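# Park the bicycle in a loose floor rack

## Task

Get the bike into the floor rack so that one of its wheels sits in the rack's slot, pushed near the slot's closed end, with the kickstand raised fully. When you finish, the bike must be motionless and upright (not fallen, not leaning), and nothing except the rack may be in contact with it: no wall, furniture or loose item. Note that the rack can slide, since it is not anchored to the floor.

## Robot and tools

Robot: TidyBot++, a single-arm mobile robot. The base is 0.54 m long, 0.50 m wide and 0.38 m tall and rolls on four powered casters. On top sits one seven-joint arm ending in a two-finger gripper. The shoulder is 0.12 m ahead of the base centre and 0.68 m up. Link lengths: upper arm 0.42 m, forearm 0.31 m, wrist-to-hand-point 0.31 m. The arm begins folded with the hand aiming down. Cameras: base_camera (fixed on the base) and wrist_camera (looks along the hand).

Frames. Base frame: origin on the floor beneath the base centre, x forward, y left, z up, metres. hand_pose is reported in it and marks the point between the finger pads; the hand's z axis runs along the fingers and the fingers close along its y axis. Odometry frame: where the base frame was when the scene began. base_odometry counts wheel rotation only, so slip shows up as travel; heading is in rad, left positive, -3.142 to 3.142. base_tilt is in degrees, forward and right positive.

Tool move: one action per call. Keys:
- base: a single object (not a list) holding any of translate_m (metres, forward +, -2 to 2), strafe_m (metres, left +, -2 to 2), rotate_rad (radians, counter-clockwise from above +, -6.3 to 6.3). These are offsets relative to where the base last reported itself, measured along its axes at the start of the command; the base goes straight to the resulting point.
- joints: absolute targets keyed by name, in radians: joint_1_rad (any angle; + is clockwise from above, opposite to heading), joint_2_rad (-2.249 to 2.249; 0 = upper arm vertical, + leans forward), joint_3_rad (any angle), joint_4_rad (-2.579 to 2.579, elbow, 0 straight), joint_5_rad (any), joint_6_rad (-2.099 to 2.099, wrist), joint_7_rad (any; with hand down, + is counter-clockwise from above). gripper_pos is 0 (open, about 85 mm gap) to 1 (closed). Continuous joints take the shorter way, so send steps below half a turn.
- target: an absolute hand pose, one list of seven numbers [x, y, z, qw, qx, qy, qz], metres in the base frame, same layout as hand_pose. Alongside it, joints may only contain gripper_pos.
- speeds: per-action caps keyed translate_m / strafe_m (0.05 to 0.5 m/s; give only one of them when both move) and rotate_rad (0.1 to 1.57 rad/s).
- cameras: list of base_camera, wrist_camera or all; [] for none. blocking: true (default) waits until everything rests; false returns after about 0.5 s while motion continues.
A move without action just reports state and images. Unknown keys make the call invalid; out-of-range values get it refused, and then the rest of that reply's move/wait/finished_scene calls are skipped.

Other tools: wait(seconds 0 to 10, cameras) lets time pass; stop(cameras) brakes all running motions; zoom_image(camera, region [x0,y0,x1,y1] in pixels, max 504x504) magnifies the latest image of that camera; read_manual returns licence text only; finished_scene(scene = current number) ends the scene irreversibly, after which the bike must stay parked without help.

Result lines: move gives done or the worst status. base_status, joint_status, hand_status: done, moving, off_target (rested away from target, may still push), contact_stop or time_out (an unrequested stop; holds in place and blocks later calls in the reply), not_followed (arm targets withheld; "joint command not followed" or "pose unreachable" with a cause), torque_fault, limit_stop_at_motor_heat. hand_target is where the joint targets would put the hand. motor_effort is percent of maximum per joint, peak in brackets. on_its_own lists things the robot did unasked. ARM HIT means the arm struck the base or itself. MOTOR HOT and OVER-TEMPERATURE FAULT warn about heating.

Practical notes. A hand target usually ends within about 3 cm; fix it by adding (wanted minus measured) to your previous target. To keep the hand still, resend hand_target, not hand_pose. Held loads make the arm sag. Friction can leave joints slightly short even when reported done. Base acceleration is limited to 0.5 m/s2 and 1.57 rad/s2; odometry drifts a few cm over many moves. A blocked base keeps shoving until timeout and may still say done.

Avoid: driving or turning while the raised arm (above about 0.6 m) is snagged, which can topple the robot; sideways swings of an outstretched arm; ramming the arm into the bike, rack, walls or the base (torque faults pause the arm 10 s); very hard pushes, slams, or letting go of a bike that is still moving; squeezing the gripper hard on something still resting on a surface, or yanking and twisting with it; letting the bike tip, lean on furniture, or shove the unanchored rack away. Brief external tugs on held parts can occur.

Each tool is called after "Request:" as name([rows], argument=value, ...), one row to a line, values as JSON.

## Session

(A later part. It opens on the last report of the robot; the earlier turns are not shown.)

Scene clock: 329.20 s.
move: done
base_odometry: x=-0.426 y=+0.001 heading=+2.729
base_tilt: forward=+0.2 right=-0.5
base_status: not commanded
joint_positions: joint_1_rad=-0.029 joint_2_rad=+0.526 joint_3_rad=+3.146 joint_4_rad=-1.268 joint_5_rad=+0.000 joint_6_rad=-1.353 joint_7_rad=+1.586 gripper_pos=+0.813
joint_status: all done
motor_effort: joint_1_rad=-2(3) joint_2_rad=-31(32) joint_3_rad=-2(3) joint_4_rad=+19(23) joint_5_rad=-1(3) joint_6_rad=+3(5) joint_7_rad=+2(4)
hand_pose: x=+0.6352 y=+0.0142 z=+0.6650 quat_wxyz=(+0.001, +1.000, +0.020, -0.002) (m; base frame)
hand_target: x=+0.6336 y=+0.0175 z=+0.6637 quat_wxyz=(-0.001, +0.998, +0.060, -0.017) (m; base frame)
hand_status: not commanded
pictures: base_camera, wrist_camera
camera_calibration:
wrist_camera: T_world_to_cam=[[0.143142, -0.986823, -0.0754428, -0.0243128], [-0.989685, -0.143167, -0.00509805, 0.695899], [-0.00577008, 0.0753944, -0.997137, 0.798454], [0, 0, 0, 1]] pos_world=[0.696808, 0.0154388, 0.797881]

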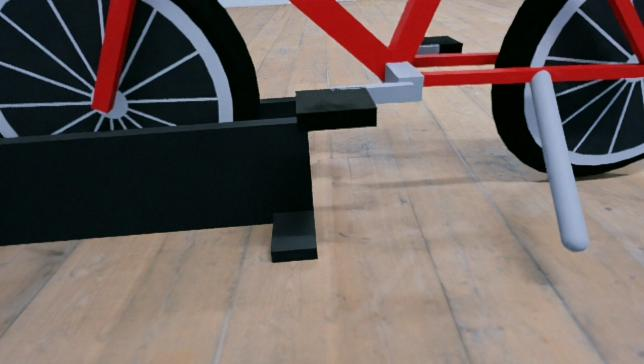

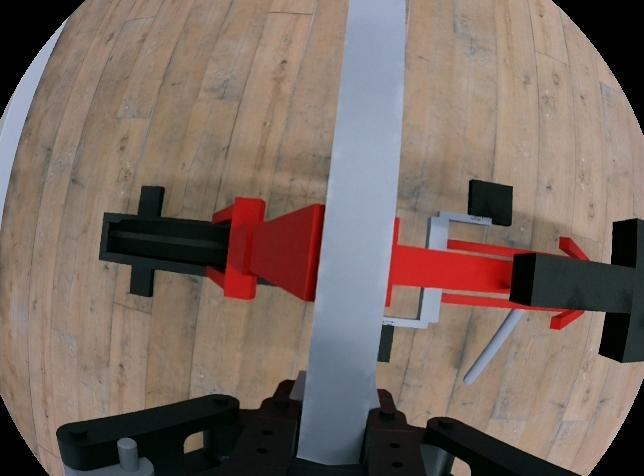

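Request:
move(base={"translate_m": 0.04}, speeds={"translate_m": 0.05})

Request:
zoom_image(camera="wrist_camera", region=[60, 140, 340, 360])

Scene clock: 331.43 s.
move: done
base_odometry: x=-0.463 y=+0.017 heading=+2.730
base_tilt: forward=+0.2 right=-0.5
base_status: done
joint_positions: joint_1_rad=-0.028 joint_2_rad=+0.528 joint_3_rad=+3.146 joint_4_rad=-1.261 joint_5_rad=+0.000 joint_6_rad=-1.372 joint_7_rad=+1.601 gripper_pos=+0.813
joint_status: not commanded
motor_effort: joint_1_rad=+1(2) joint_2_rad=-30(34) joint_3_rad=+1(3) joint_4_rad=+18(21) joint_5_rad=+1(2) joint_6_rad=+4(6) joint_7_rad=+0(2)
hand_pose: x=+0.6319 y=+0.0138 z=+0.6661 quat_wxyz=(+0.001, +1.000, +0.027, -0.009) (m; base frame)
hand_target: x=+0.6336 y=+0.0175 z=+0.6637 quat_wxyz=(-0.001, +0.998, +0.060, -0.017) (m; base frame)
hand_status: not commanded
pictures: base_camera, wrist_camera
camera_calibration:
wrist_camera: T_world_to_cam=[[0.156082, -0.984705, -0.0774223, -0.031049], [-0.987515, -0.157254, 0.0092478, 0.681843], [-0.0212813, 0.0750123, -0.996955, 0.809233], [0, 0, 0, 1]] pos_world=[0.695398, 0.0159461, 0.79806]

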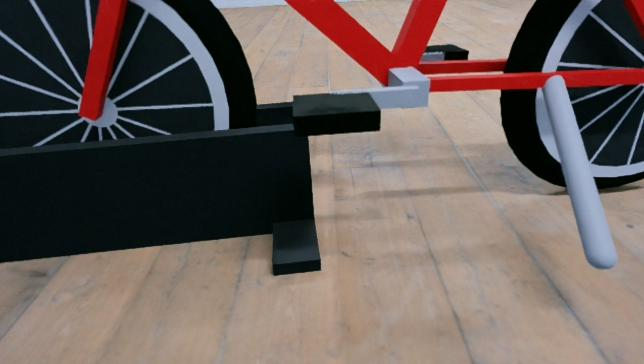

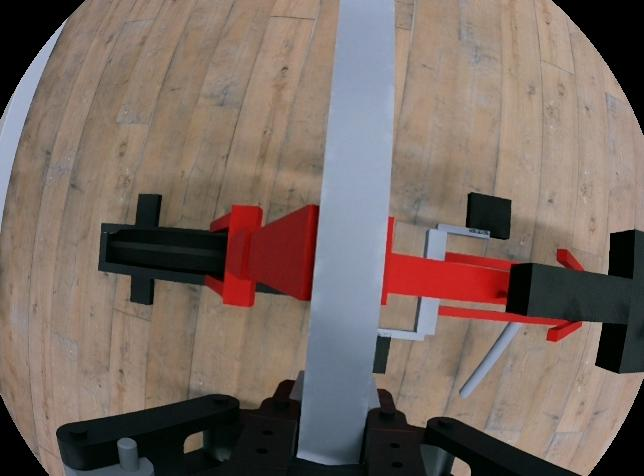

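Scaled by 1.800.

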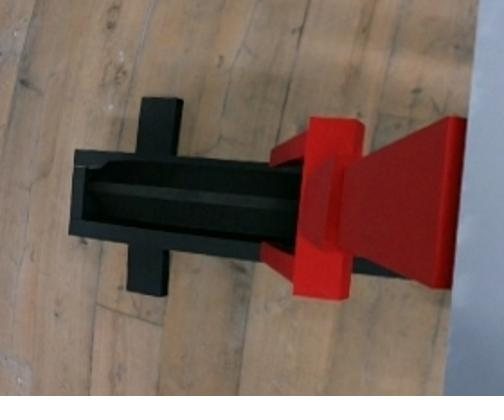

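Request:
move(joints={"gripper_pos": 0.7})

Scene clock: 332.90 s.
move: done
base_odometry: x=-0.463 y=+0.017 heading=+2.730
base_tilt: forward=+0.2 right=-0.5
base_status: not commanded
joint_positions: joint_1_rad=-0.028 joint_2_rad=+0.542 joint_3_rad=+3.146 joint_4_rad=-1.255 joint_5_rad=+0.000 joint_6_rad=-1.372 joint_7_rad=+1.601 gripper_pos=+0.700
joint_status: all done
motor_effort: joint_1_rad=+1(3) joint_2_rad=-33(35) joint_3_rad=-1(1) joint_4_rad=+17(20) joint_5_rad=+0(2) joint_6_rad=+0(5) joint_7_rad=+1(1)
hand_pose: x=+0.6339 y=+0.0139 z=+0.6609 quat_wxyz=(+0.001, +1.000, +0.027, -0.013) (m; base frame)
hand_target: x=+0.6336 y=+0.0175 z=+0.6637 quat_wxyz=(-0.001, +0.998, +0.060, -0.017) (m; base frame)
hand_status: not commanded
pictures: base_camera, wrist_camera
camera_calibration:
wrist_camera: T_world_to_cam=[[0.155494, -0.984722, -0.0783891, -0.0307052], [-0.987412, -0.157263, 0.0168846, 0.67877], [-0.0289544, 0.0747769, -0.99678, 0.808807], [0, 0, 0, 1]] pos_world=[0.698419, 0.0160295, 0.792335]

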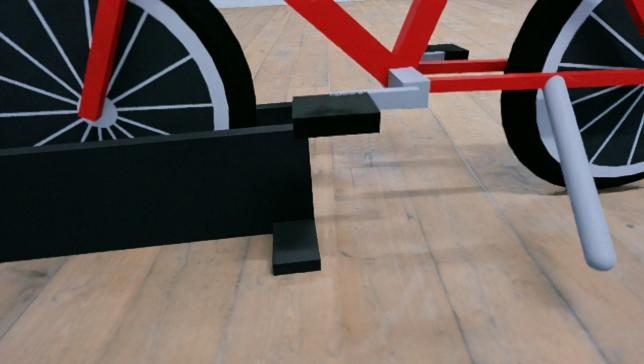

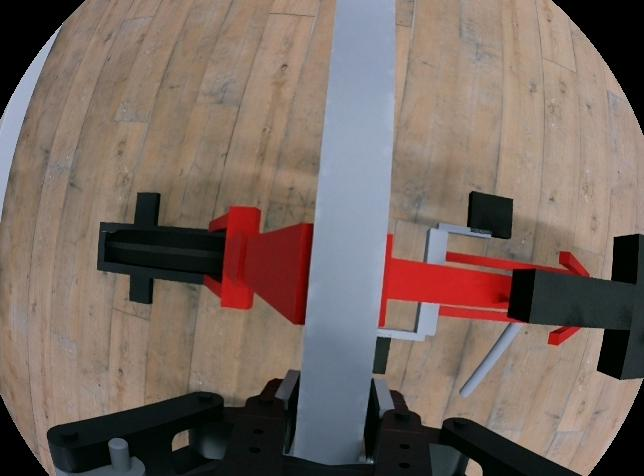

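Request:
move(joints={"gripper_pos": 0.3}, cameras=[])

Request:
move(joints={"joint_2_rad": 0.56, "joint_4_rad": -0.85, "joint_6_rad": -1.72})

Scene clock: 334.03 s.
move: done
base_odometry: x=-0.463 y=+0.017 heading=+2.730
base_tilt: forward=+0.2 right=-0.5
base_status: not commanded
joint_positions: joint_1_rad=-0.028 joint_2_rad=+0.542 joint_3_rad=+3.146 joint_4_rad=-1.255 joint_5_rad=+0.000 joint_6_rad=-1.372 joint_7_rad=+1.601 gripper_pos=+0.300
joint_status: all done
motor_effort: joint_1_rad=+1(1) joint_2_rad=-34(34) joint_3_rad=+0(1) joint_4_rad=+16(18) joint_5_rad=+1(1) joint_6_rad=+0(1) joint_7_rad=+1(1)
hand_pose: x=+0.6339 y=+0.0139 z=+0.6609 quat_wxyz=(+0.001, +1.000, +0.027, -0.013) (m; base frame)
hand_target: x=+0.6336 y=+0.0175 z=+0.6637 quat_wxyz=(-0.001, +0.998, +0.060, -0.017) (m; base frame)
hand_status: not commanded
pictures: none
No camera images: "cameras" was empty.

Scene clock: 335.57 s.
move: done
base_odometry: x=-0.463 y=+0.017 heading=+2.730
base_tilt: forward=+0.2 right=-0.5
base_status: not commanded
joint_positions: joint_1_rad=-0.028 joint_2_rad=+0.550 joint_3_rad=+3.146 joint_4_rad=-0.866 joint_5_rad=+0.000 joint_6_rad=-1.660 joint_7_rad=+1.601 gripper_pos=+0.300
joint_status: all done
motor_effort: joint_1_rad=+1(1) joint_2_rad=-34(36) joint_3_rad=+0(1) joint_4_rad=+18(19) joint_5_rad=+0(1) joint_6_rad=+0(2) joint_7_rad=+1(1)
hand_pose: x=+0.6700 y=+0.0150 z=+0.7783 quat_wxyz=(+0.001, +0.999, +0.027, +0.033) (m; base frame)
hand_target: x=+0.6561 y=+0.0181 z=+0.7774 quat_wxyz=(+0.000, +0.998, +0.060, +0.006) (m; base frame)
hand_status: not commanded
pictures: base_camera, wrist_camera
camera_calibration:
wrist_camera: T_world_to_cam=[[0.162469, -0.984514, -0.0658559, -0.0404092], [-0.984686, -0.157497, -0.074757, 0.782074], [0.0632272, 0.076993, -0.995025, 0.863687], [0, 0, 0, 1]] pos_world=[0.722054, 0.0168929, 0.915194]

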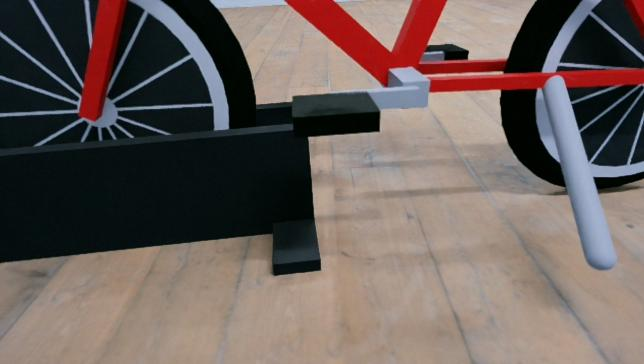

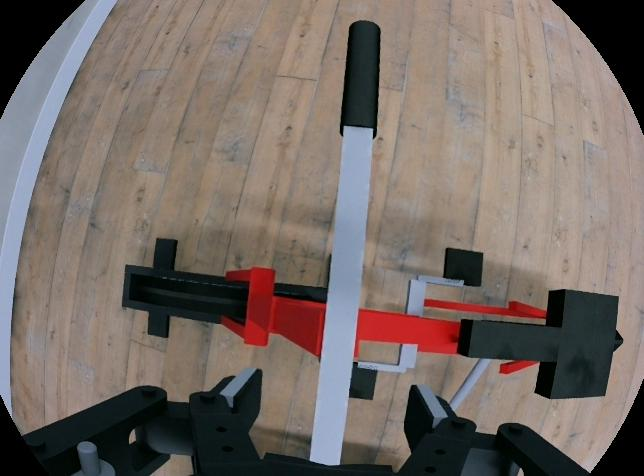

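Request:
move(base={"translate_m": -0.35}, cameras=[])

Request:
move(base={"translate_m": 0.399, "strafe_m": -1.269, "rotate_rad": 0.8}, joints={"joint_1_rad": 0.0, "joint_2_rad": 0.36, "joint_4_rad": -1.05, "joint_6_rad": -1.73, "joint_7_rad": 1.57}, cameras=[])

Request:
move(base={"translate_m": 0.415, "strafe_m": -0.386, "rotate_rad": 0.78})

Scene clock: 339.70 s.
move: done
base_odometry: x=-0.142 y=-0.123 heading=+2.730
base_tilt: forward=+0.1 right=-0.5
base_status: done
joint_positions: joint_1_rad=-0.029 joint_2_rad=+0.560 joint_3_rad=+3.146 joint_4_rad=-0.862 joint_5_rad=+0.000 joint_6_rad=-1.672 joint_7_rad=+1.601 gripper_pos=+0.300
joint_status: not commanded
motor_effort: joint_1_rad=+1(3) joint_2_rad=-34(38) joint_3_rad=-1(2) joint_4_rad=+17(20) joint_5_rad=+0(2) joint_6_rad=+1(1) joint_7_rad=+1(1)
hand_pose: x=+0.6680 y=+0.0154 z=+0.7738 quat_wxyz=(+0.001, +0.999, +0.028, +0.024) (m; base frame)
hand_target: x=+0.6561 y=+0.0181 z=+0.7774 quat_wxyz=(+0.000, +0.998, +0.060, +0.006) (m; base frame)
hand_status: not commanded
pictures: none
No camera images: "cameras" was empty.

Scene clock: 343.90 s.
move: done
base_odometry: x=+0.000 y=+1.200 heading=-2.753
base_tilt: forward=+0.2 right=-0.5
base_status: done
joint_positions: joint_1_rad=-0.002 joint_2_rad=+0.373 joint_3_rad=+3.144 joint_4_rad=-1.024 joint_5_rad=+0.000 joint_6_rad=-1.675 joint_7_rad=+1.601 gripper_pos=+0.300
joint_status: all done
motor_effort: joint_1_rad=+0(4) joint_2_rad=-29(37) joint_3_rad=-1(2) joint_4_rad=+17(20) joint_5_rad=+0(2) joint_6_rad=+0(2) joint_7_rad=+1(2)
hand_pose: x=+0.6034 y=+0.0013 z=+0.8171 quat_wxyz=(+0.001, +0.999, +0.015, +0.034) (m; base frame)
hand_target: x=+0.5780 y=+0.0020 z=+0.8146 quat_wxyz=(+0.000, +1.000, +0.000, +0.001) (m; base frame)
hand_status: not commanded
pictures: none
No camera images: "cameras" was empty.

Scene clock: 346.50 s.
move: done
base_odometry: x=-0.530 y=+1.400 heading=-1.973
base_tilt: forward=+0.2 right=-0.5
base_status: done
joint_positions: joint_1_rad=+0.004 joint_2_rad=+0.371 joint_3_rad=+3.144 joint_4_rad=-1.025 joint_5_rad=+0.000 joint_6_rad=-1.676 joint_7_rad=+1.601 gripper_pos=+0.300
joint_status: not commanded
motor_effort: joint_1_rad=-1(4) joint_2_rad=-29(31) joint_3_rad=-1(2) joint_4_rad=+17(19) joint_5_rad=+1(2) joint_6_rad=+1(2) joint_7_rad=+1(1)
hand_pose: x=+0.6027 y=-0.0016 z=+0.8180 quat_wxyz=(+0.001, +0.999, +0.012, +0.035) (m; base frame)
hand_target: x=+0.5780 y=+0.0020 z=+0.8146 quat_wxyz=(+0.000, +1.000, +0.000, +0.001) (m; base frame)
hand_status: not commanded
pictures: base_camera, wrist_camera
camera_calibration:
wrist_camera: T_world_to_cam=[[0.132186, -0.988976, -0.0667298, -0.024323], [-0.988848, -0.126911, -0.0779281, 0.721309], [0.0686003, 0.0762866, -0.994723, 0.905204], [0, 0, 0, 1]] pos_world=[0.654383, -0.00156775, 0.955015]

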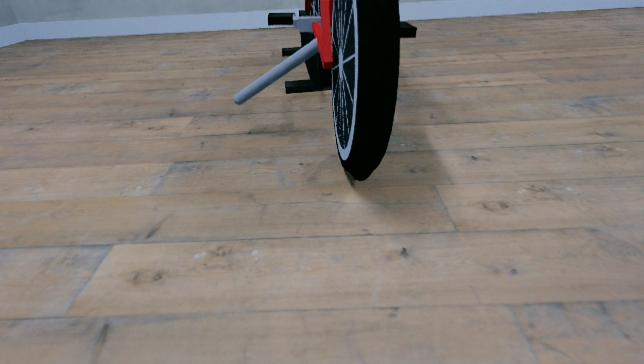

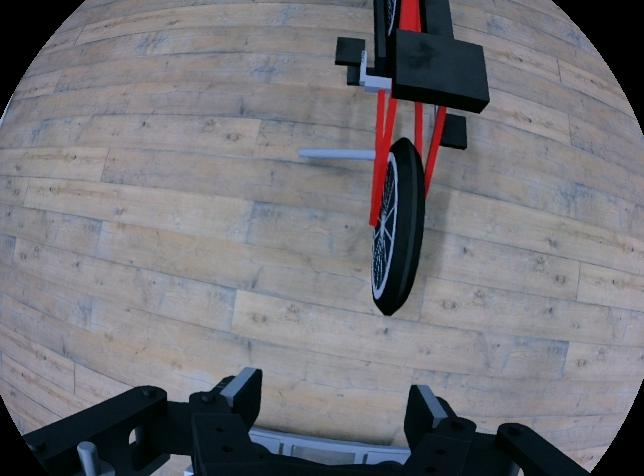

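Request:
zoom_image(camera="base_camera", region=[220, 0, 420, 190])

Request:
zoom_image(camera="wrist_camera", region=[280, 20, 500, 330])

Scaled by 2.520.

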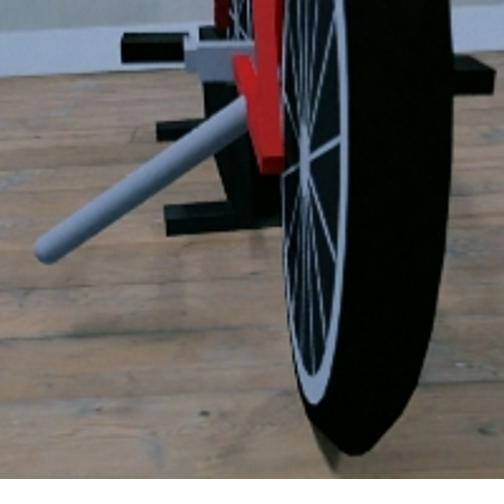

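Scaled by 1.626.

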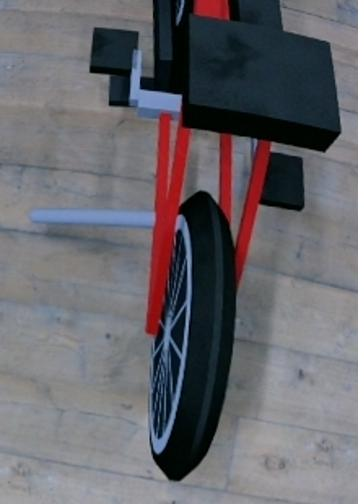

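Request:
move(base={"translate_m": 0.31}, joints={"joint_1_rad": -0.2, "joint_2_rad": 0.964, "joint_4_rad": -1.148, "joint_6_rad": -1.06, "joint_7_rad": 1.32, "gripper_pos": 1.0}, speeds={"translate_m": 0.2})

Scene clock: 353.93 s.
move: done
base_odometry: x=-0.651 y=+1.114 heading=-1.973
base_tilt: forward=+0.2 right=-0.6
base_status: done
joint_positions: joint_1_rad=-0.191 joint_2_rad=+0.971 joint_3_rad=+3.144 joint_4_rad=-1.127 joint_5_rad=+0.000 joint_6_rad=-1.116 joint_7_rad=+1.389 gripper_pos=+0.999
joint_status: all done
motor_effort: joint_1_rad=+0(2) joint_2_rad=-42(47) joint_3_rad=-1(1) joint_4_rad=+14(19) joint_5_rad=+1(2) joint_6_rad=-1(3) joint_7_rad=+1(2)
hand_pose: x=+0.7042 y=+0.1135 z=+0.4503 quat_wxyz=(+0.008, +0.999, +0.004, -0.036) (m; base frame)
hand_target: x=+0.7121 y=+0.1225 z=+0.4487 quat_wxyz=(+0.003, +1.000, -0.025, -0.015) (m; base frame)
hand_status: not commanded
pictures: base_camera, wrist_camera
camera_calibration:
wrist_camera: T_world_to_cam=[[0.106602, -0.991897, -0.0691047, 0.0710409], [-0.991782, -0.11102, 0.0635812, 0.744162], [-0.070738, 0.0617589, -0.995581, 0.623877], [0, 0, 0, 1]] pos_world=[0.774606, 0.114552, 0.578715]

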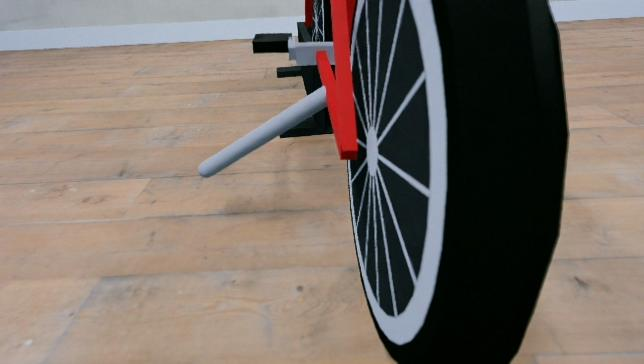

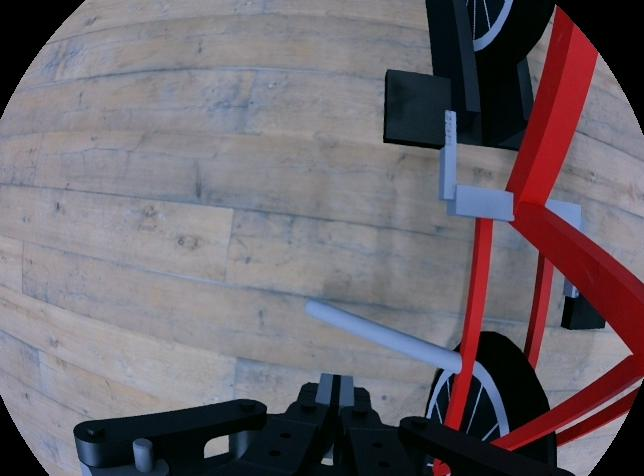

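Request:
move(joints={"joint_1_rad": -0.21, "joint_2_rad": 1.675, "joint_4_rad": -0.76, "joint_6_rad": -0.62})

Scene clock: 357.10 s.
move: done
base_odometry: x=-0.651 y=+1.114 heading=-1.973
base_tilt: forward=+0.2 right=-0.5
base_status: not commanded
joint_positions: joint_1_rad=-0.197 joint_2_rad=+1.680 joint_3_rad=+3.144 joint_4_rad=-0.777 joint_5_rad=+0.000 joint_6_rad=-0.678 joint_7_rad=+1.389 gripper_pos=+0.999
joint_status: all done
motor_effort: joint_1_rad=+0(1) joint_2_rad=-45(49) joint_3_rad=-1(1) joint_4_rad=+10(16) joint_5_rad=+1(2) joint_6_rad=+0(2) joint_7_rad=+1(1)
hand_pose: x=+0.7259 y=+0.1212 z=+0.0811 quat_wxyz=(+0.001, +1.000, +0.008, +0.003) (m; base frame)
hand_target: x=+0.7538 y=+0.1375 z=+0.0888 quat_wxyz=(-0.011, +0.999, -0.021, +0.042) (m; base frame)
hand_status: not commanded
pictures: base_camera, wrist_camera
camera_calibration:
wrist_camera: T_world_to_cam=[[0.118899, -0.990072, -0.0749738, 0.0421884], [-0.992883, -0.118041, -0.0157786, 0.798086], [0.00677193, 0.0763163, -0.997061, 0.199411], [0, 0, 0, 1]] pos_world=[0.78604, 0.120758, 0.214581]

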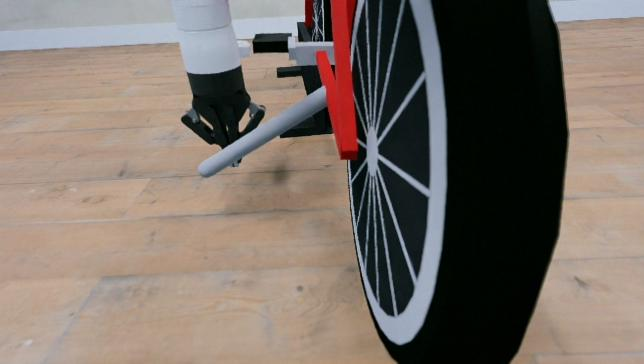

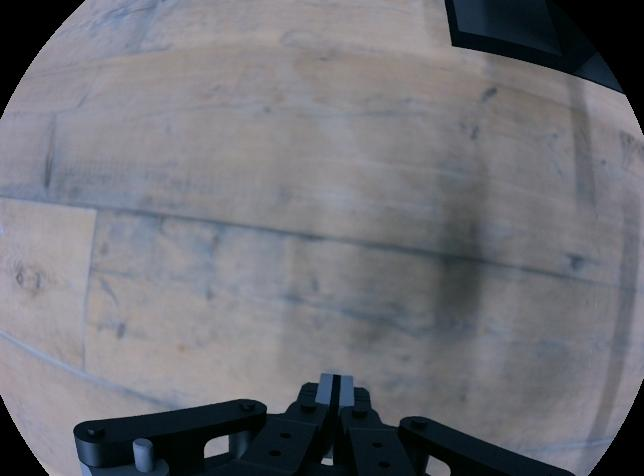

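Request:
move(base={"translate_m": 0.03}, speeds={"translate_m": 0.08}, cameras=["base_camera"])

Request:
move(joints={"joint_1_rad": -0.22, "joint_2_rad": 1.573, "joint_4_rad": -1.14, "joint_6_rad": -0.385})

Scene clock: 359.13 s.
move: done
base_odometry: x=-0.663 y=+1.087 heading=-1.973
base_tilt: forward=+0.2 right=-0.5
base_status: done
joint_positions: joint_1_rad=-0.199 joint_2_rad=+1.680 joint_3_rad=+3.144 joint_4_rad=-0.772 joint_5_rad=+0.000 joint_6_rad=-0.673 joint_7_rad=+1.389 gripper_pos=+0.999
joint_status: not commanded
motor_effort: joint_1_rad=+0(1) joint_2_rad=-46(47) joint_3_rad=+0(1) joint_4_rad=+11(13) joint_5_rad=+1(2) joint_6_rad=+0(1) joint_7_rad=+1(1)
hand_pose: x=+0.7298 y=+0.1236 z=+0.0818 quat_wxyz=(+0.000, +1.000, +0.009, +0.008) (m; base frame)
hand_target: x=+0.7538 y=+0.1375 z=+0.0888 quat_wxyz=(-0.011, +0.999, -0.021, +0.042) (m; base frame)
hand_status: not commanded
pictures: base_camera

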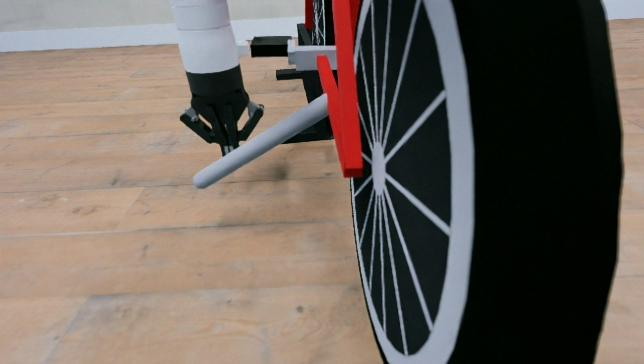

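Scene clock: 360.67 s.
move: done
base_odometry: x=-0.663 y=+1.087 heading=-1.973
base_tilt: forward=+0.2 right=-0.5
base_status: not commanded
joint_positions: joint_1_rad=-0.207 joint_2_rad=+1.590 joint_3_rad=+3.144 joint_4_rad=-1.111 joint_5_rad=+0.000 joint_6_rad=-0.439 joint_7_rad=+1.388 gripper_pos=+0.999
joint_status: all done
motor_effort: joint_1_rad=+0(2) joint_2_rad=-42(46) joint_3_rad=+0(2) joint_4_rad=+7(13) joint_5_rad=+1(1) joint_6_rad=+0(3) joint_7_rad=+1(1)
hand_pose: x=+0.6619 y=+0.1139 z=+0.0779 quat_wxyz=(+0.001, +1.000, +0.012, +0.000) (m; base frame)
hand_target: x=+0.6698 y=+0.1255 z=+0.0840 quat_wxyz=(-0.006, +1.000, -0.015, +0.021) (m; base frame)
hand_status: not commanded
pictures: base_camera, wrist_camera
camera_calibration:
wrist_camera: T_world_to_cam=[[0.126989, -0.989104, -0.0744826, 0.0367375], [-0.991904, -0.126567, -0.0103825, 0.733585], [0.000842332, 0.075198, -0.997168, 0.201276], [0, 0, 0, 1]] pos_world=[0.722811, 0.114049, 0.211058]

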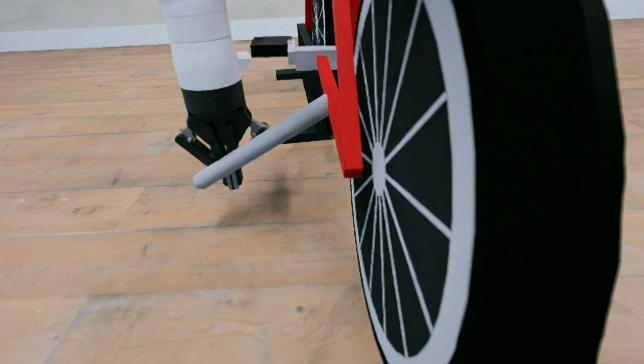

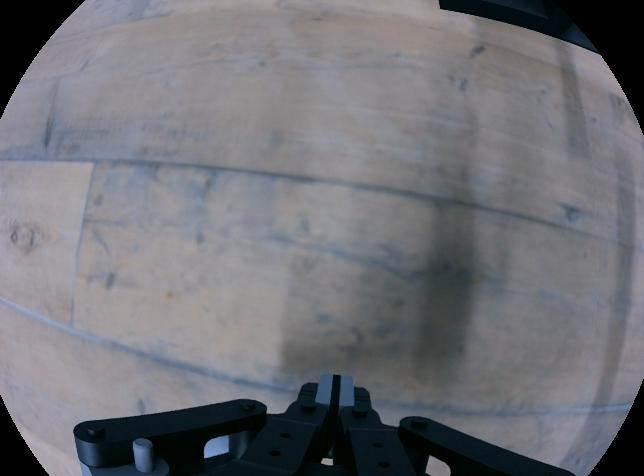

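Request:
move(joints={"joint_1_rad": -0.24, "joint_2_rad": 1.475, "joint_4_rad": -1.42, "joint_6_rad": -0.19})

Scene clock: 362.57 s.
move: off_target
base_odometry: x=-0.663 y=+1.087 heading=-1.973
base_tilt: forward=+0.2 right=-0.5
base_status: not commanded
joint_positions: joint_1_rad=-0.220 joint_2_rad=+1.472 joint_3_rad=+3.144 joint_4_rad=-1.377 joint_5_rad=+0.000 joint_6_rad=-0.220 joint_7_rad=+1.388 gripper_pos=+0.999
joint_status: joint_4_rad off_target (ended at -1.377, target -1.420); the others done
motor_effort: joint_1_rad=-2(3) joint_2_rad=-37(42) joint_3_rad=-3(5) joint_4_rad=+2(8) joint_5_rad=+0(1) joint_6_rad=-3(5) joint_7_rad=+1(1)
hand_pose: x=+0.6383 y=+0.1162 z=+0.1119 quat_wxyz=(-0.006, +0.999, +0.018, +0.036) (m; base frame)
hand_target: x=+0.6169 y=+0.1243 z=+0.1064 quat_wxyz=(-0.008, +1.000, -0.005, +0.027) (m; base frame)
hand_status: not commanded
pictures: base_camera, wrist_camera
camera_calibration:
wrist_camera: T_world_to_cam=[[0.145716, -0.986103, -0.0798035, 0.0328517], [-0.986831, -0.13915, -0.0824746, 0.717064], [0.0702238, 0.0907704, -0.993393, 0.188565], [0, 0, 0, 1]] pos_world=[0.689592, 0.115058, 0.249081]

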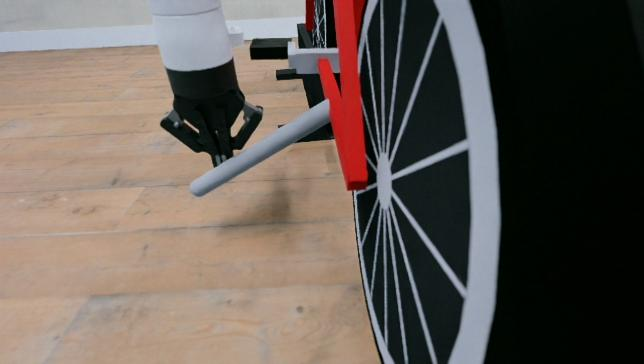

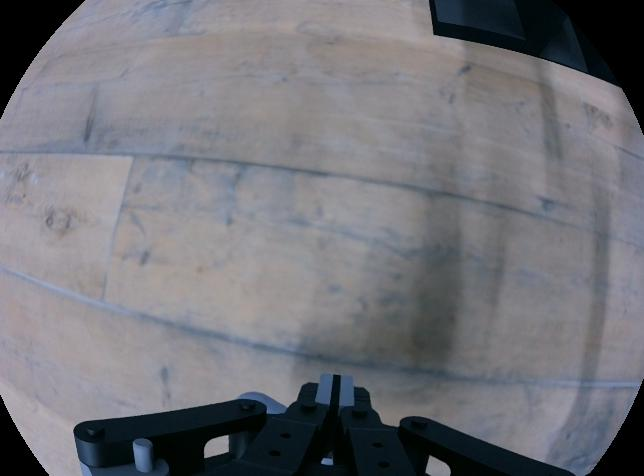

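Request:
move(joints={"joint_1_rad": -0.25, "joint_2_rad": 1.54, "joint_4_rad": -1.48, "joint_6_rad": -0.10})

Scene clock: 364.27 s.
move: off_target
base_odometry: x=-0.663 y=+1.087 heading=-1.973
base_tilt: forward=+0.2 right=-0.5
base_status: not commanded
joint_positions: joint_1_rad=-0.225 joint_2_rad=+1.482 joint_3_rad=+3.144 joint_4_rad=-1.420 joint_5_rad=+0.000 joint_6_rad=-0.116 joint_7_rad=+1.388 gripper_pos=+0.999
joint_status: joint_2_rad off_target (ended at +1.482, target +1.540); joint_4_rad off_target (ended at -1.420, target -1.480); the others done
motor_effort: joint_1_rad=-2(3) joint_2_rad=-31(37) joint_3_rad=-3(4) joint_4_rad=-2(3) joint_5_rad=+1(1) joint_6_rad=-5(5) joint_7_rad=+1(1)
hand_pose: x=+0.6378 y=+0.1182 z=+0.1048 quat_wxyz=(-0.011, +0.998, +0.021, +0.061) (m; base frame)
hand_target: x=+0.5694 y=+0.1174 z=+0.0715 quat_wxyz=(-0.003, +1.000, +0.000, +0.010) (m; base frame)
hand_status: not commanded
pictures: base_camera, wrist_camera
camera_calibration:
wrist_camera: T_world_to_cam=[[0.153863, -0.984568, -0.0833763, 0.0293956], [-0.980925, -0.142058, -0.132684, 0.718163], [0.118792, 0.102201, -0.987645, 0.148391], [0, 0, 0, 1]] pos_world=[0.682314, 0.115797, 0.244297]

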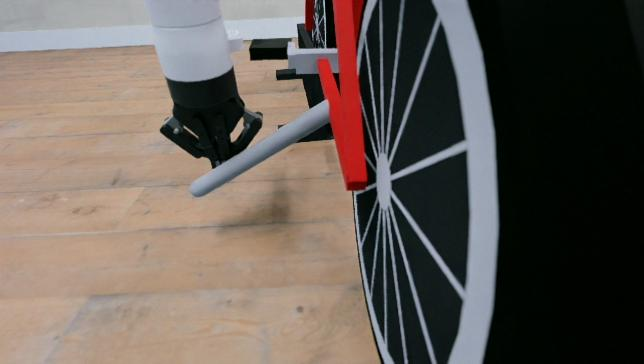

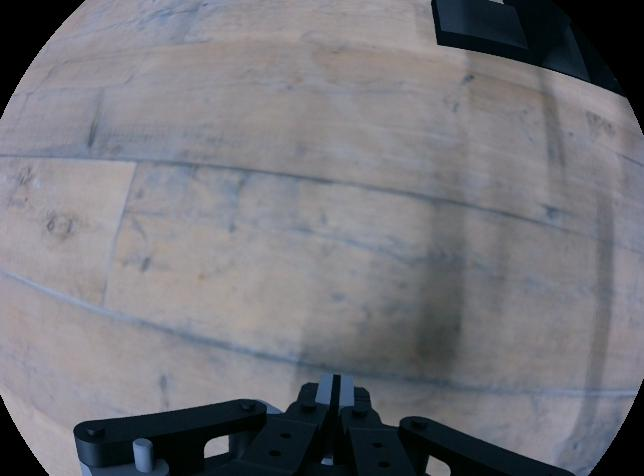

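Request:
move(joints={"joint_1_rad": -0.25, "joint_2_rad": 1.53, "joint_4_rad": -1.68, "joint_6_rad": 0.07})

Scene clock: 366.23 s.
move: off_target
base_odometry: x=-0.663 y=+1.087 heading=-1.973
base_tilt: forward=+0.2 right=-0.5
base_status: not commanded
joint_positions: joint_1_rad=-0.228 joint_2_rad=+1.462 joint_3_rad=+3.144 joint_4_rad=-1.563 joint_5_rad=+0.000 joint_6_rad=+0.104 joint_7_rad=+1.387 gripper_pos=+0.999
joint_status: joint_2_rad off_target (ended at +1.462, target +1.530); joint_4_rad off_target (ended at -1.563, target -1.680); the others done
motor_effort: joint_1_rad=-2(3) joint_2_rad=-24(30) joint_3_rad=-4(4) joint_4_rad=-15(16) joint_5_rad=+1(2) joint_6_rad=-12(12) joint_7_rad=+1(2)
hand_pose: x=+0.6283 y=+0.1179 z=+0.1114 quat_wxyz=(-0.021, +0.994, +0.022, +0.108) (m; base frame)
hand_target: x=+0.5054 y=+0.1011 z=+0.0741 quat_wxyz=(-0.001, +1.000, +0.000, +0.001) (m; base frame)
hand_status: not commanded
pictures: base_camera, wrist_camera
camera_calibration:
wrist_camera: T_world_to_cam=[[0.164794, -0.982236, -0.0897509, 0.0246097], [-0.963548, -0.140876, -0.227441, 0.709134], [0.210757, 0.12396, -0.969647, 0.0936906], [0, 0, 0, 1]] pos_world=[0.659483, 0.112459, 0.254341]

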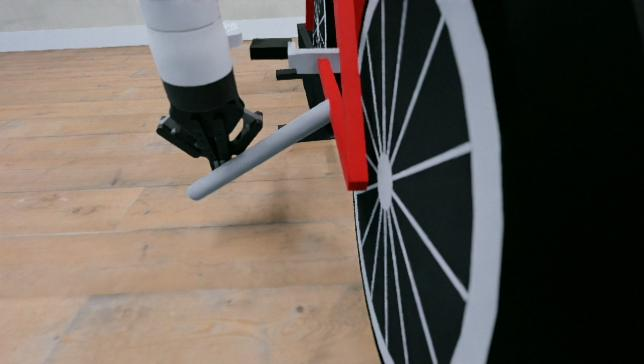

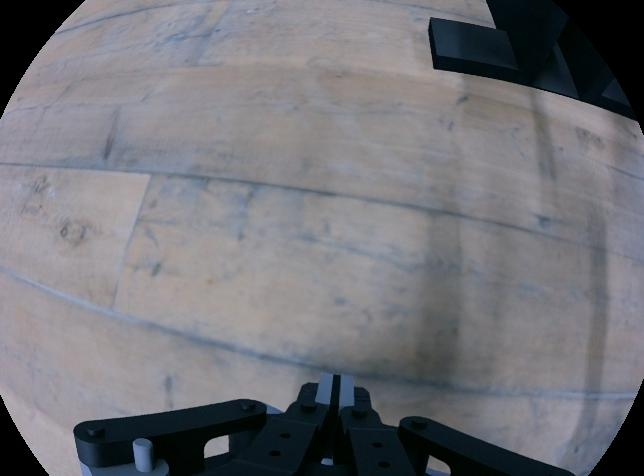

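Request:
move(joints={"joint_1_rad": -0.21, "joint_2_rad": 1.64, "joint_4_rad": -0.9, "joint_6_rad": -0.62}, cameras=["base_camera"])

Request:
move(joints={"joint_1_rad": -0.21, "joint_2_rad": 1.06, "joint_4_rad": -1.55, "joint_6_rad": -0.5, "joint_7_rad": -0.25, "gripper_pos": 0.3})

Scene clock: 370.97 s.
move: done
base_odometry: x=-0.663 y=+1.087 heading=-1.973
base_tilt: forward=+0.2 right=-0.6
base_status: not commanded
joint_positions: joint_1_rad=-0.222 joint_2_rad=+1.634 joint_3_rad=+3.147 joint_4_rad=-0.916 joint_5_rad=+0.000 joint_6_rad=-0.562 joint_7_rad=+1.386 gripper_pos=+0.999
joint_status: all done
motor_effort: joint_1_rad=+0(4) joint_2_rad=-45(45) joint_3_rad=+0(5) joint_4_rad=+10(15) joint_5_rad=+1(2) joint_6_rad=+0(13) joint_7_rad=+1(1)
hand_pose: x=+0.7088 y=+0.1315 z=+0.0828 quat_wxyz=(+0.000, +1.000, +0.019, +0.015) (m; base frame)
hand_target: x=+0.6975 y=+0.1256 z=+0.0823 quat_wxyz=(+0.001, +1.000, -0.020, -0.009) (m; base frame)
hand_status: not commanded
pictures: base_camera

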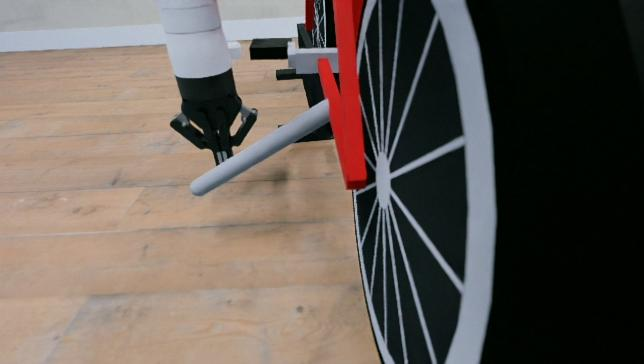

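Scene clock: 373.43 s.
move: done
base_odometry: x=-0.663 y=+1.087 heading=-1.973
base_tilt: forward=+0.2 right=-0.5
base_status: not commanded
joint_positions: joint_1_rad=-0.222 joint_2_rad=+1.075 joint_3_rad=+3.147 joint_4_rad=-1.526 joint_5_rad=+0.000 joint_6_rad=-0.556 joint_7_rad=-0.179 gripper_pos=+0.300
joint_status: all done
motor_effort: joint_1_rad=+0(2) joint_2_rad=-39(46) joint_3_rad=-1(1) joint_4_rad=+8(11) joint_5_rad=+1(2) joint_6_rad=+0(1) joint_7_rad=+1(2)
hand_pose: x=+0.6337 y=+0.1144 z=+0.3013 quat_wxyz=(+0.008, +0.721, -0.693, -0.002) (m; base frame)
hand_target: x=+0.6430 y=+0.1140 z=+0.3054 quat_wxyz=(-0.014, +0.693, -0.721, +0.008) (m; base frame)
hand_status: not commanded
pictures: base_camera, wrist_camera
camera_calibration:
wrist_camera: T_world_to_cam=[[-0.987558, -0.144401, -0.0622688, 0.663496], [-0.143695, 0.989498, -0.015695, 0.0444173], [0.0638812, -0.00655203, -0.997936, 0.393641], [0, 0, 0, 1]] pos_world=[0.636477, 0.0544376, 0.434841]

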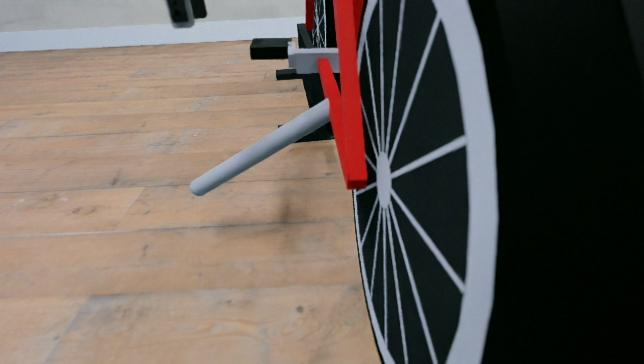

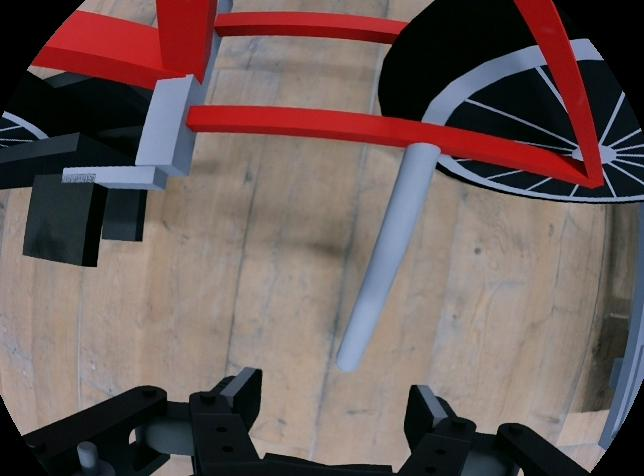

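Request:
move(joints={"joint_1_rad": -0.26, "joint_2_rad": 1.497, "joint_4_rad": -1.345, "joint_6_rad": -0.225})

Scene clock: 377.00 s.
move: done
base_odometry: x=-0.663 y=+1.087 heading=-1.973
base_tilt: forward=+0.2 right=-0.6
base_status: not commanded
joint_positions: joint_1_rad=-0.247 joint_2_rad=+1.499 joint_3_rad=+3.147 joint_4_rad=-1.365 joint_5_rad=+0.000 joint_6_rad=-0.284 joint_7_rad=-0.181 gripper_pos=+0.300
joint_status: all done
motor_effort: joint_1_rad=+1(1) joint_2_rad=-39(43) joint_3_rad=-1(1) joint_4_rad=+4(12) joint_5_rad=+0(1) joint_6_rad=+0(2) joint_7_rad=+1(1)
hand_pose: x=+0.6081 y=+0.1211 z=+0.0983 quat_wxyz=(+0.004, +0.730, -0.684, +0.001) (m; base frame)
hand_target: x=+0.6360 y=+0.1400 z=+0.1021 quat_wxyz=(-0.033, +0.710, -0.703, +0.018) (m; base frame)
hand_status: not commanded
pictures: base_camera, wrist_camera
camera_calibration:
wrist_camera: T_world_to_cam=[[-0.983229, -0.168118, -0.0706935, 0.627554], [-0.167413, 0.98576, -0.0158283, 0.0458155], [0.0723479, -0.00372785, -0.997372, 0.18724], [0, 0, 0, 1]] pos_world=[0.611153, 0.0610381, 0.231837]

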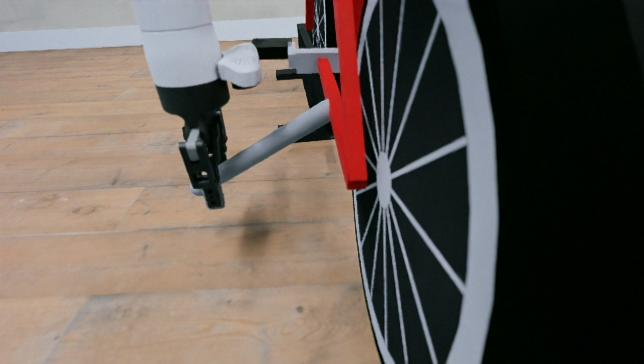

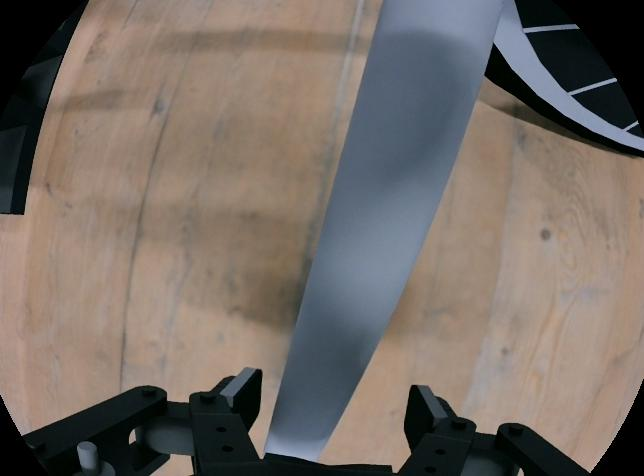

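Request:
move(joints={"gripper_pos": 1.0})

Scene clock: 378.27 s.
move: off_target
base_odometry: x=-0.663 y=+1.087 heading=-1.973
base_tilt: forward=+0.2 right=-0.5
base_status: not commanded
joint_positions: joint_1_rad=-0.244 joint_2_rad=+1.498 joint_3_rad=+3.147 joint_4_rad=-1.356 joint_5_rad=-0.015 joint_6_rad=-0.262 joint_7_rad=-0.221 gripper_pos=+0.749
joint_status: gripper_pos off_target (ended at +0.749, target +1.000)
motor_effort: joint_1_rad=-3(5) joint_2_rad=-38(41) joint_3_rad=-1(4) joint_4_rad=+5(9) joint_5_rad=+5(7) joint_6_rad=-2(4) joint_7_rad=+6(6)
hand_pose: x=+0.6209 y=+0.1241 z=+0.0999 quat_wxyz=(-0.011, +0.710, -0.704, +0.008) (m; base frame)
hand_target: x=+0.6360 y=+0.1400 z=+0.1021 quat_wxyz=(-0.033, +0.710, -0.703, +0.018) (m; base frame)
hand_status: not commanded
pictures: base_camera, wrist_camera
camera_calibration:
wrist_camera: T_world_to_cam=[[-0.988366, -0.112358, -0.102506, 0.64019], [-0.112105, 0.993662, -0.00825131, 0.00892633], [0.102784, 0.00333612, -0.994698, 0.167845], [0, 0, 0, 1]] pos_world=[0.616491, 0.0625011, 0.232653]

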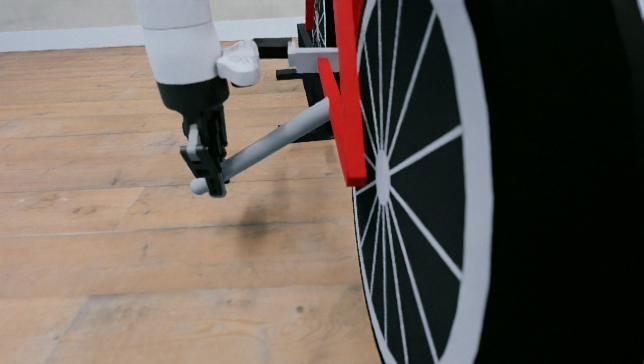

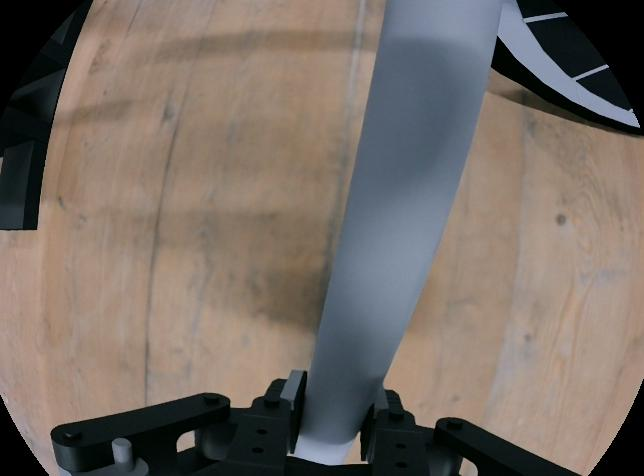

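Request:
move(joints={"joint_2_rad": 1.42})

Scene clock: 380.17 s.
move: off_target
base_odometry: x=-0.663 y=+1.087 heading=-1.973
base_tilt: forward=+0.2 right=-0.5
base_status: not commanded
joint_positions: joint_1_rad=-0.244 joint_2_rad=+1.495 joint_3_rad=+3.147 joint_4_rad=-1.357 joint_5_rad=-0.015 joint_6_rad=-0.262 joint_7_rad=-0.221 gripper_pos=+0.749
joint_status: joint_2_rad off_target (ended at +1.495, target +1.420)
motor_effort: joint_1_rad=-3(4) joint_2_rad=-50(50) joint_3_rad=-2(3) joint_4_rad=+9(11) joint_5_rad=+5(6) joint_6_rad=+0(2) joint_7_rad=+5(6)
hand_pose: x=+0.6217 y=+0.1242 z=+0.1010 quat_wxyz=(-0.011, +0.710, -0.704, +0.008) (m; base frame)
hand_target: x=+0.6775 y=+0.1510 z=+0.1450 quat_wxyz=(-0.066, +0.709, -0.702, +0.038) (m; base frame)
hand_status: not commanded
pictures: base_camera, wrist_camera
camera_calibration:
wrist_camera: T_world_to_cam=[[-0.98823, -0.1122, -0.103984, 0.641192], [-0.111971, 0.993679, -0.00805346, 0.00878], [0.10423, 0.00368454, -0.994546, 0.167941], [0, 0, 0, 1]] pos_world=[0.617124, 0.0625983, 0.233769]

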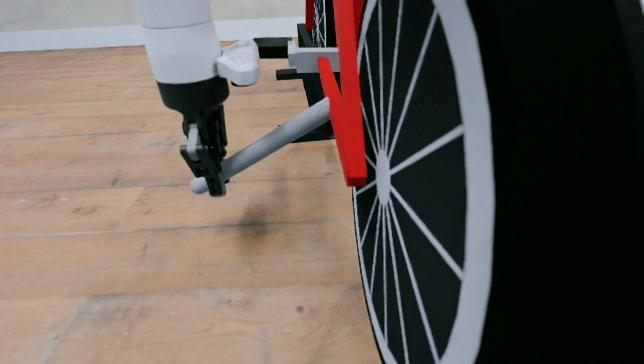

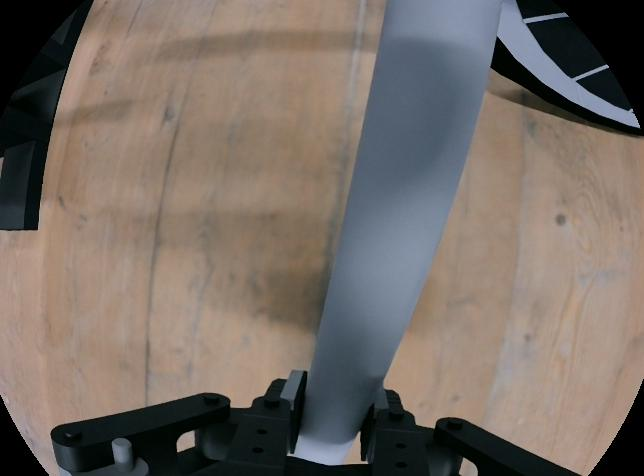

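Request:
move(joints={"joint_1_rad": -0.29, "joint_2_rad": 1.65, "joint_4_rad": -1.52, "joint_6_rad": -0.36})

Scene clock: 383.73 s.
move: off_target
base_odometry: x=-0.663 y=+1.087 heading=-1.973
base_tilt: forward=+0.2 right=-0.5
base_status: not commanded
joint_positions: joint_1_rad=-0.284 joint_2_rad=+1.517 joint_3_rad=+3.147 joint_4_rad=-1.407 joint_5_rad=-0.005 joint_6_rad=-0.262 joint_7_rad=-0.221 gripper_pos=+0.762
joint_status: joint_2_rad off_target (ended at +1.517, target +1.650); joint_4_rad off_target (ended at -1.407, target -1.520); joint_6_rad off_target (ended at -0.262, target -0.360); the others done
motor_effort: joint_1_rad=+0(5) joint_2_rad=-16(50) joint_3_rad=-3(4) joint_4_rad=-17(19) joint_5_rad=-3(6) joint_6_rad=-15(17) joint_7_rad=-2(6)
hand_pose: x=+0.5748 y=+0.1313 z=+0.0866 quat_wxyz=(+0.020, +0.727, -0.686, -0.009) (m; base frame)
hand_target: x=+0.3987 y=+0.0859 z=+0.0462 quat_wxyz=(+0.168, +0.708, -0.680, -0.096) (m; base frame)
hand_status: not commanded
pictures: base_camera, wrist_camera
camera_calibration:
wrist_camera: T_world_to_cam=[[-0.986222, -0.162021, -0.0333975, 0.593437], [-0.161436, 0.98669, -0.0195472, 0.0267877], [0.03612, -0.0138863, -0.999251, 0.200357], [0, 0, 0, 1]] pos_world=[0.582348, 0.0725003, 0.22055]

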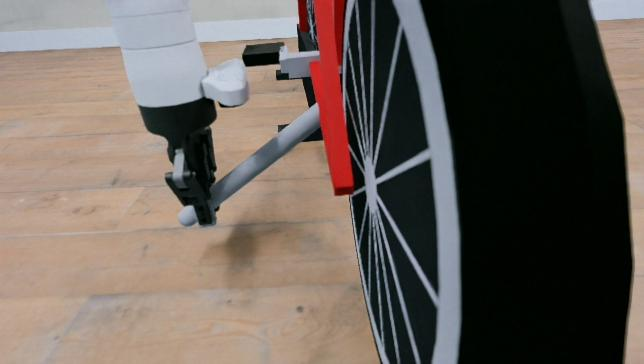

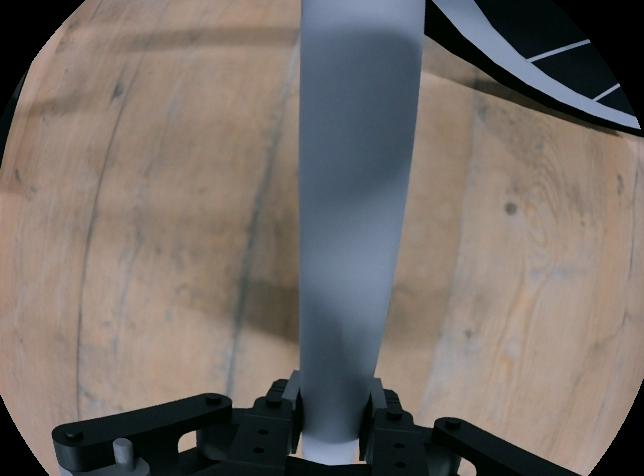

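Request:
move(joints={"joint_1_rad": -0.32, "joint_2_rad": 1.76, "joint_4_rad": -1.68, "joint_6_rad": -0.45})

Scene clock: 385.50 s.
move: off_target
base_odometry: x=-0.663 y=+1.087 heading=-1.973
base_tilt: forward=+0.2 right=-0.5
base_status: not commanded
joint_positions: joint_1_rad=-0.324 joint_2_rad=+1.529 joint_3_rad=+3.154 joint_4_rad=-1.462 joint_5_rad=+0.044 joint_6_rad=-0.262 joint_7_rad=-0.218 gripper_pos=+0.762
joint_status: joint_2_rad off_target (ended at +1.529, target +1.760); joint_4_rad off_target (ended at -1.462, target -1.680); joint_6_rad off_target (ended at -0.262, target -0.450); the others done
motor_effort: joint_1_rad=+3(4) joint_2_rad=+3(15) joint_3_rad=-7(7) joint_4_rad=-37(37) joint_5_rad=-13(13) joint_6_rad=-26(26) joint_7_rad=-11(11)
hand_pose: x=+0.5321 y=+0.1282 z=+0.0790 quat_wxyz=(+0.054, +0.756, -0.652, -0.019) (m; base frame)
hand_target: x=+0.2218 y=+0.0365 z=+0.0741 quat_wxyz=(+0.320, +0.681, -0.635, -0.176) (m; base frame)
hand_status: not commanded
pictures: base_camera, wrist_camera
camera_calibration:
wrist_camera: T_world_to_cam=[[-0.967956, -0.248877, 0.0334756, 0.546674], [-0.250139, 0.967337, -0.0411146, 0.0741042], [-0.0221497, -0.0481707, -0.998593, 0.229578], [0, 0, 0, 1]] pos_world=[0.552778, 0.0754296, 0.214002]

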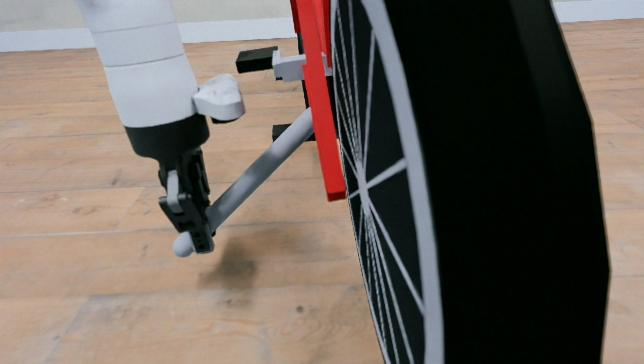

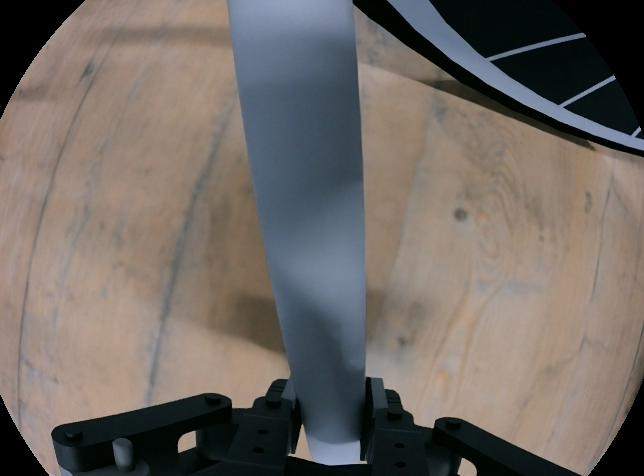

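Request:
zoom_image(camera="base_camera", region=[140, 20, 400, 280])

Scaled by 1.938.

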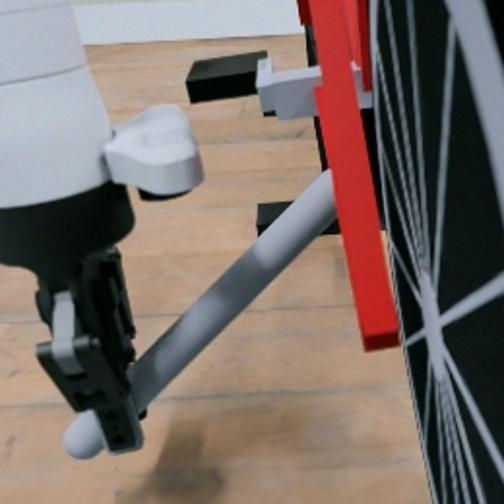

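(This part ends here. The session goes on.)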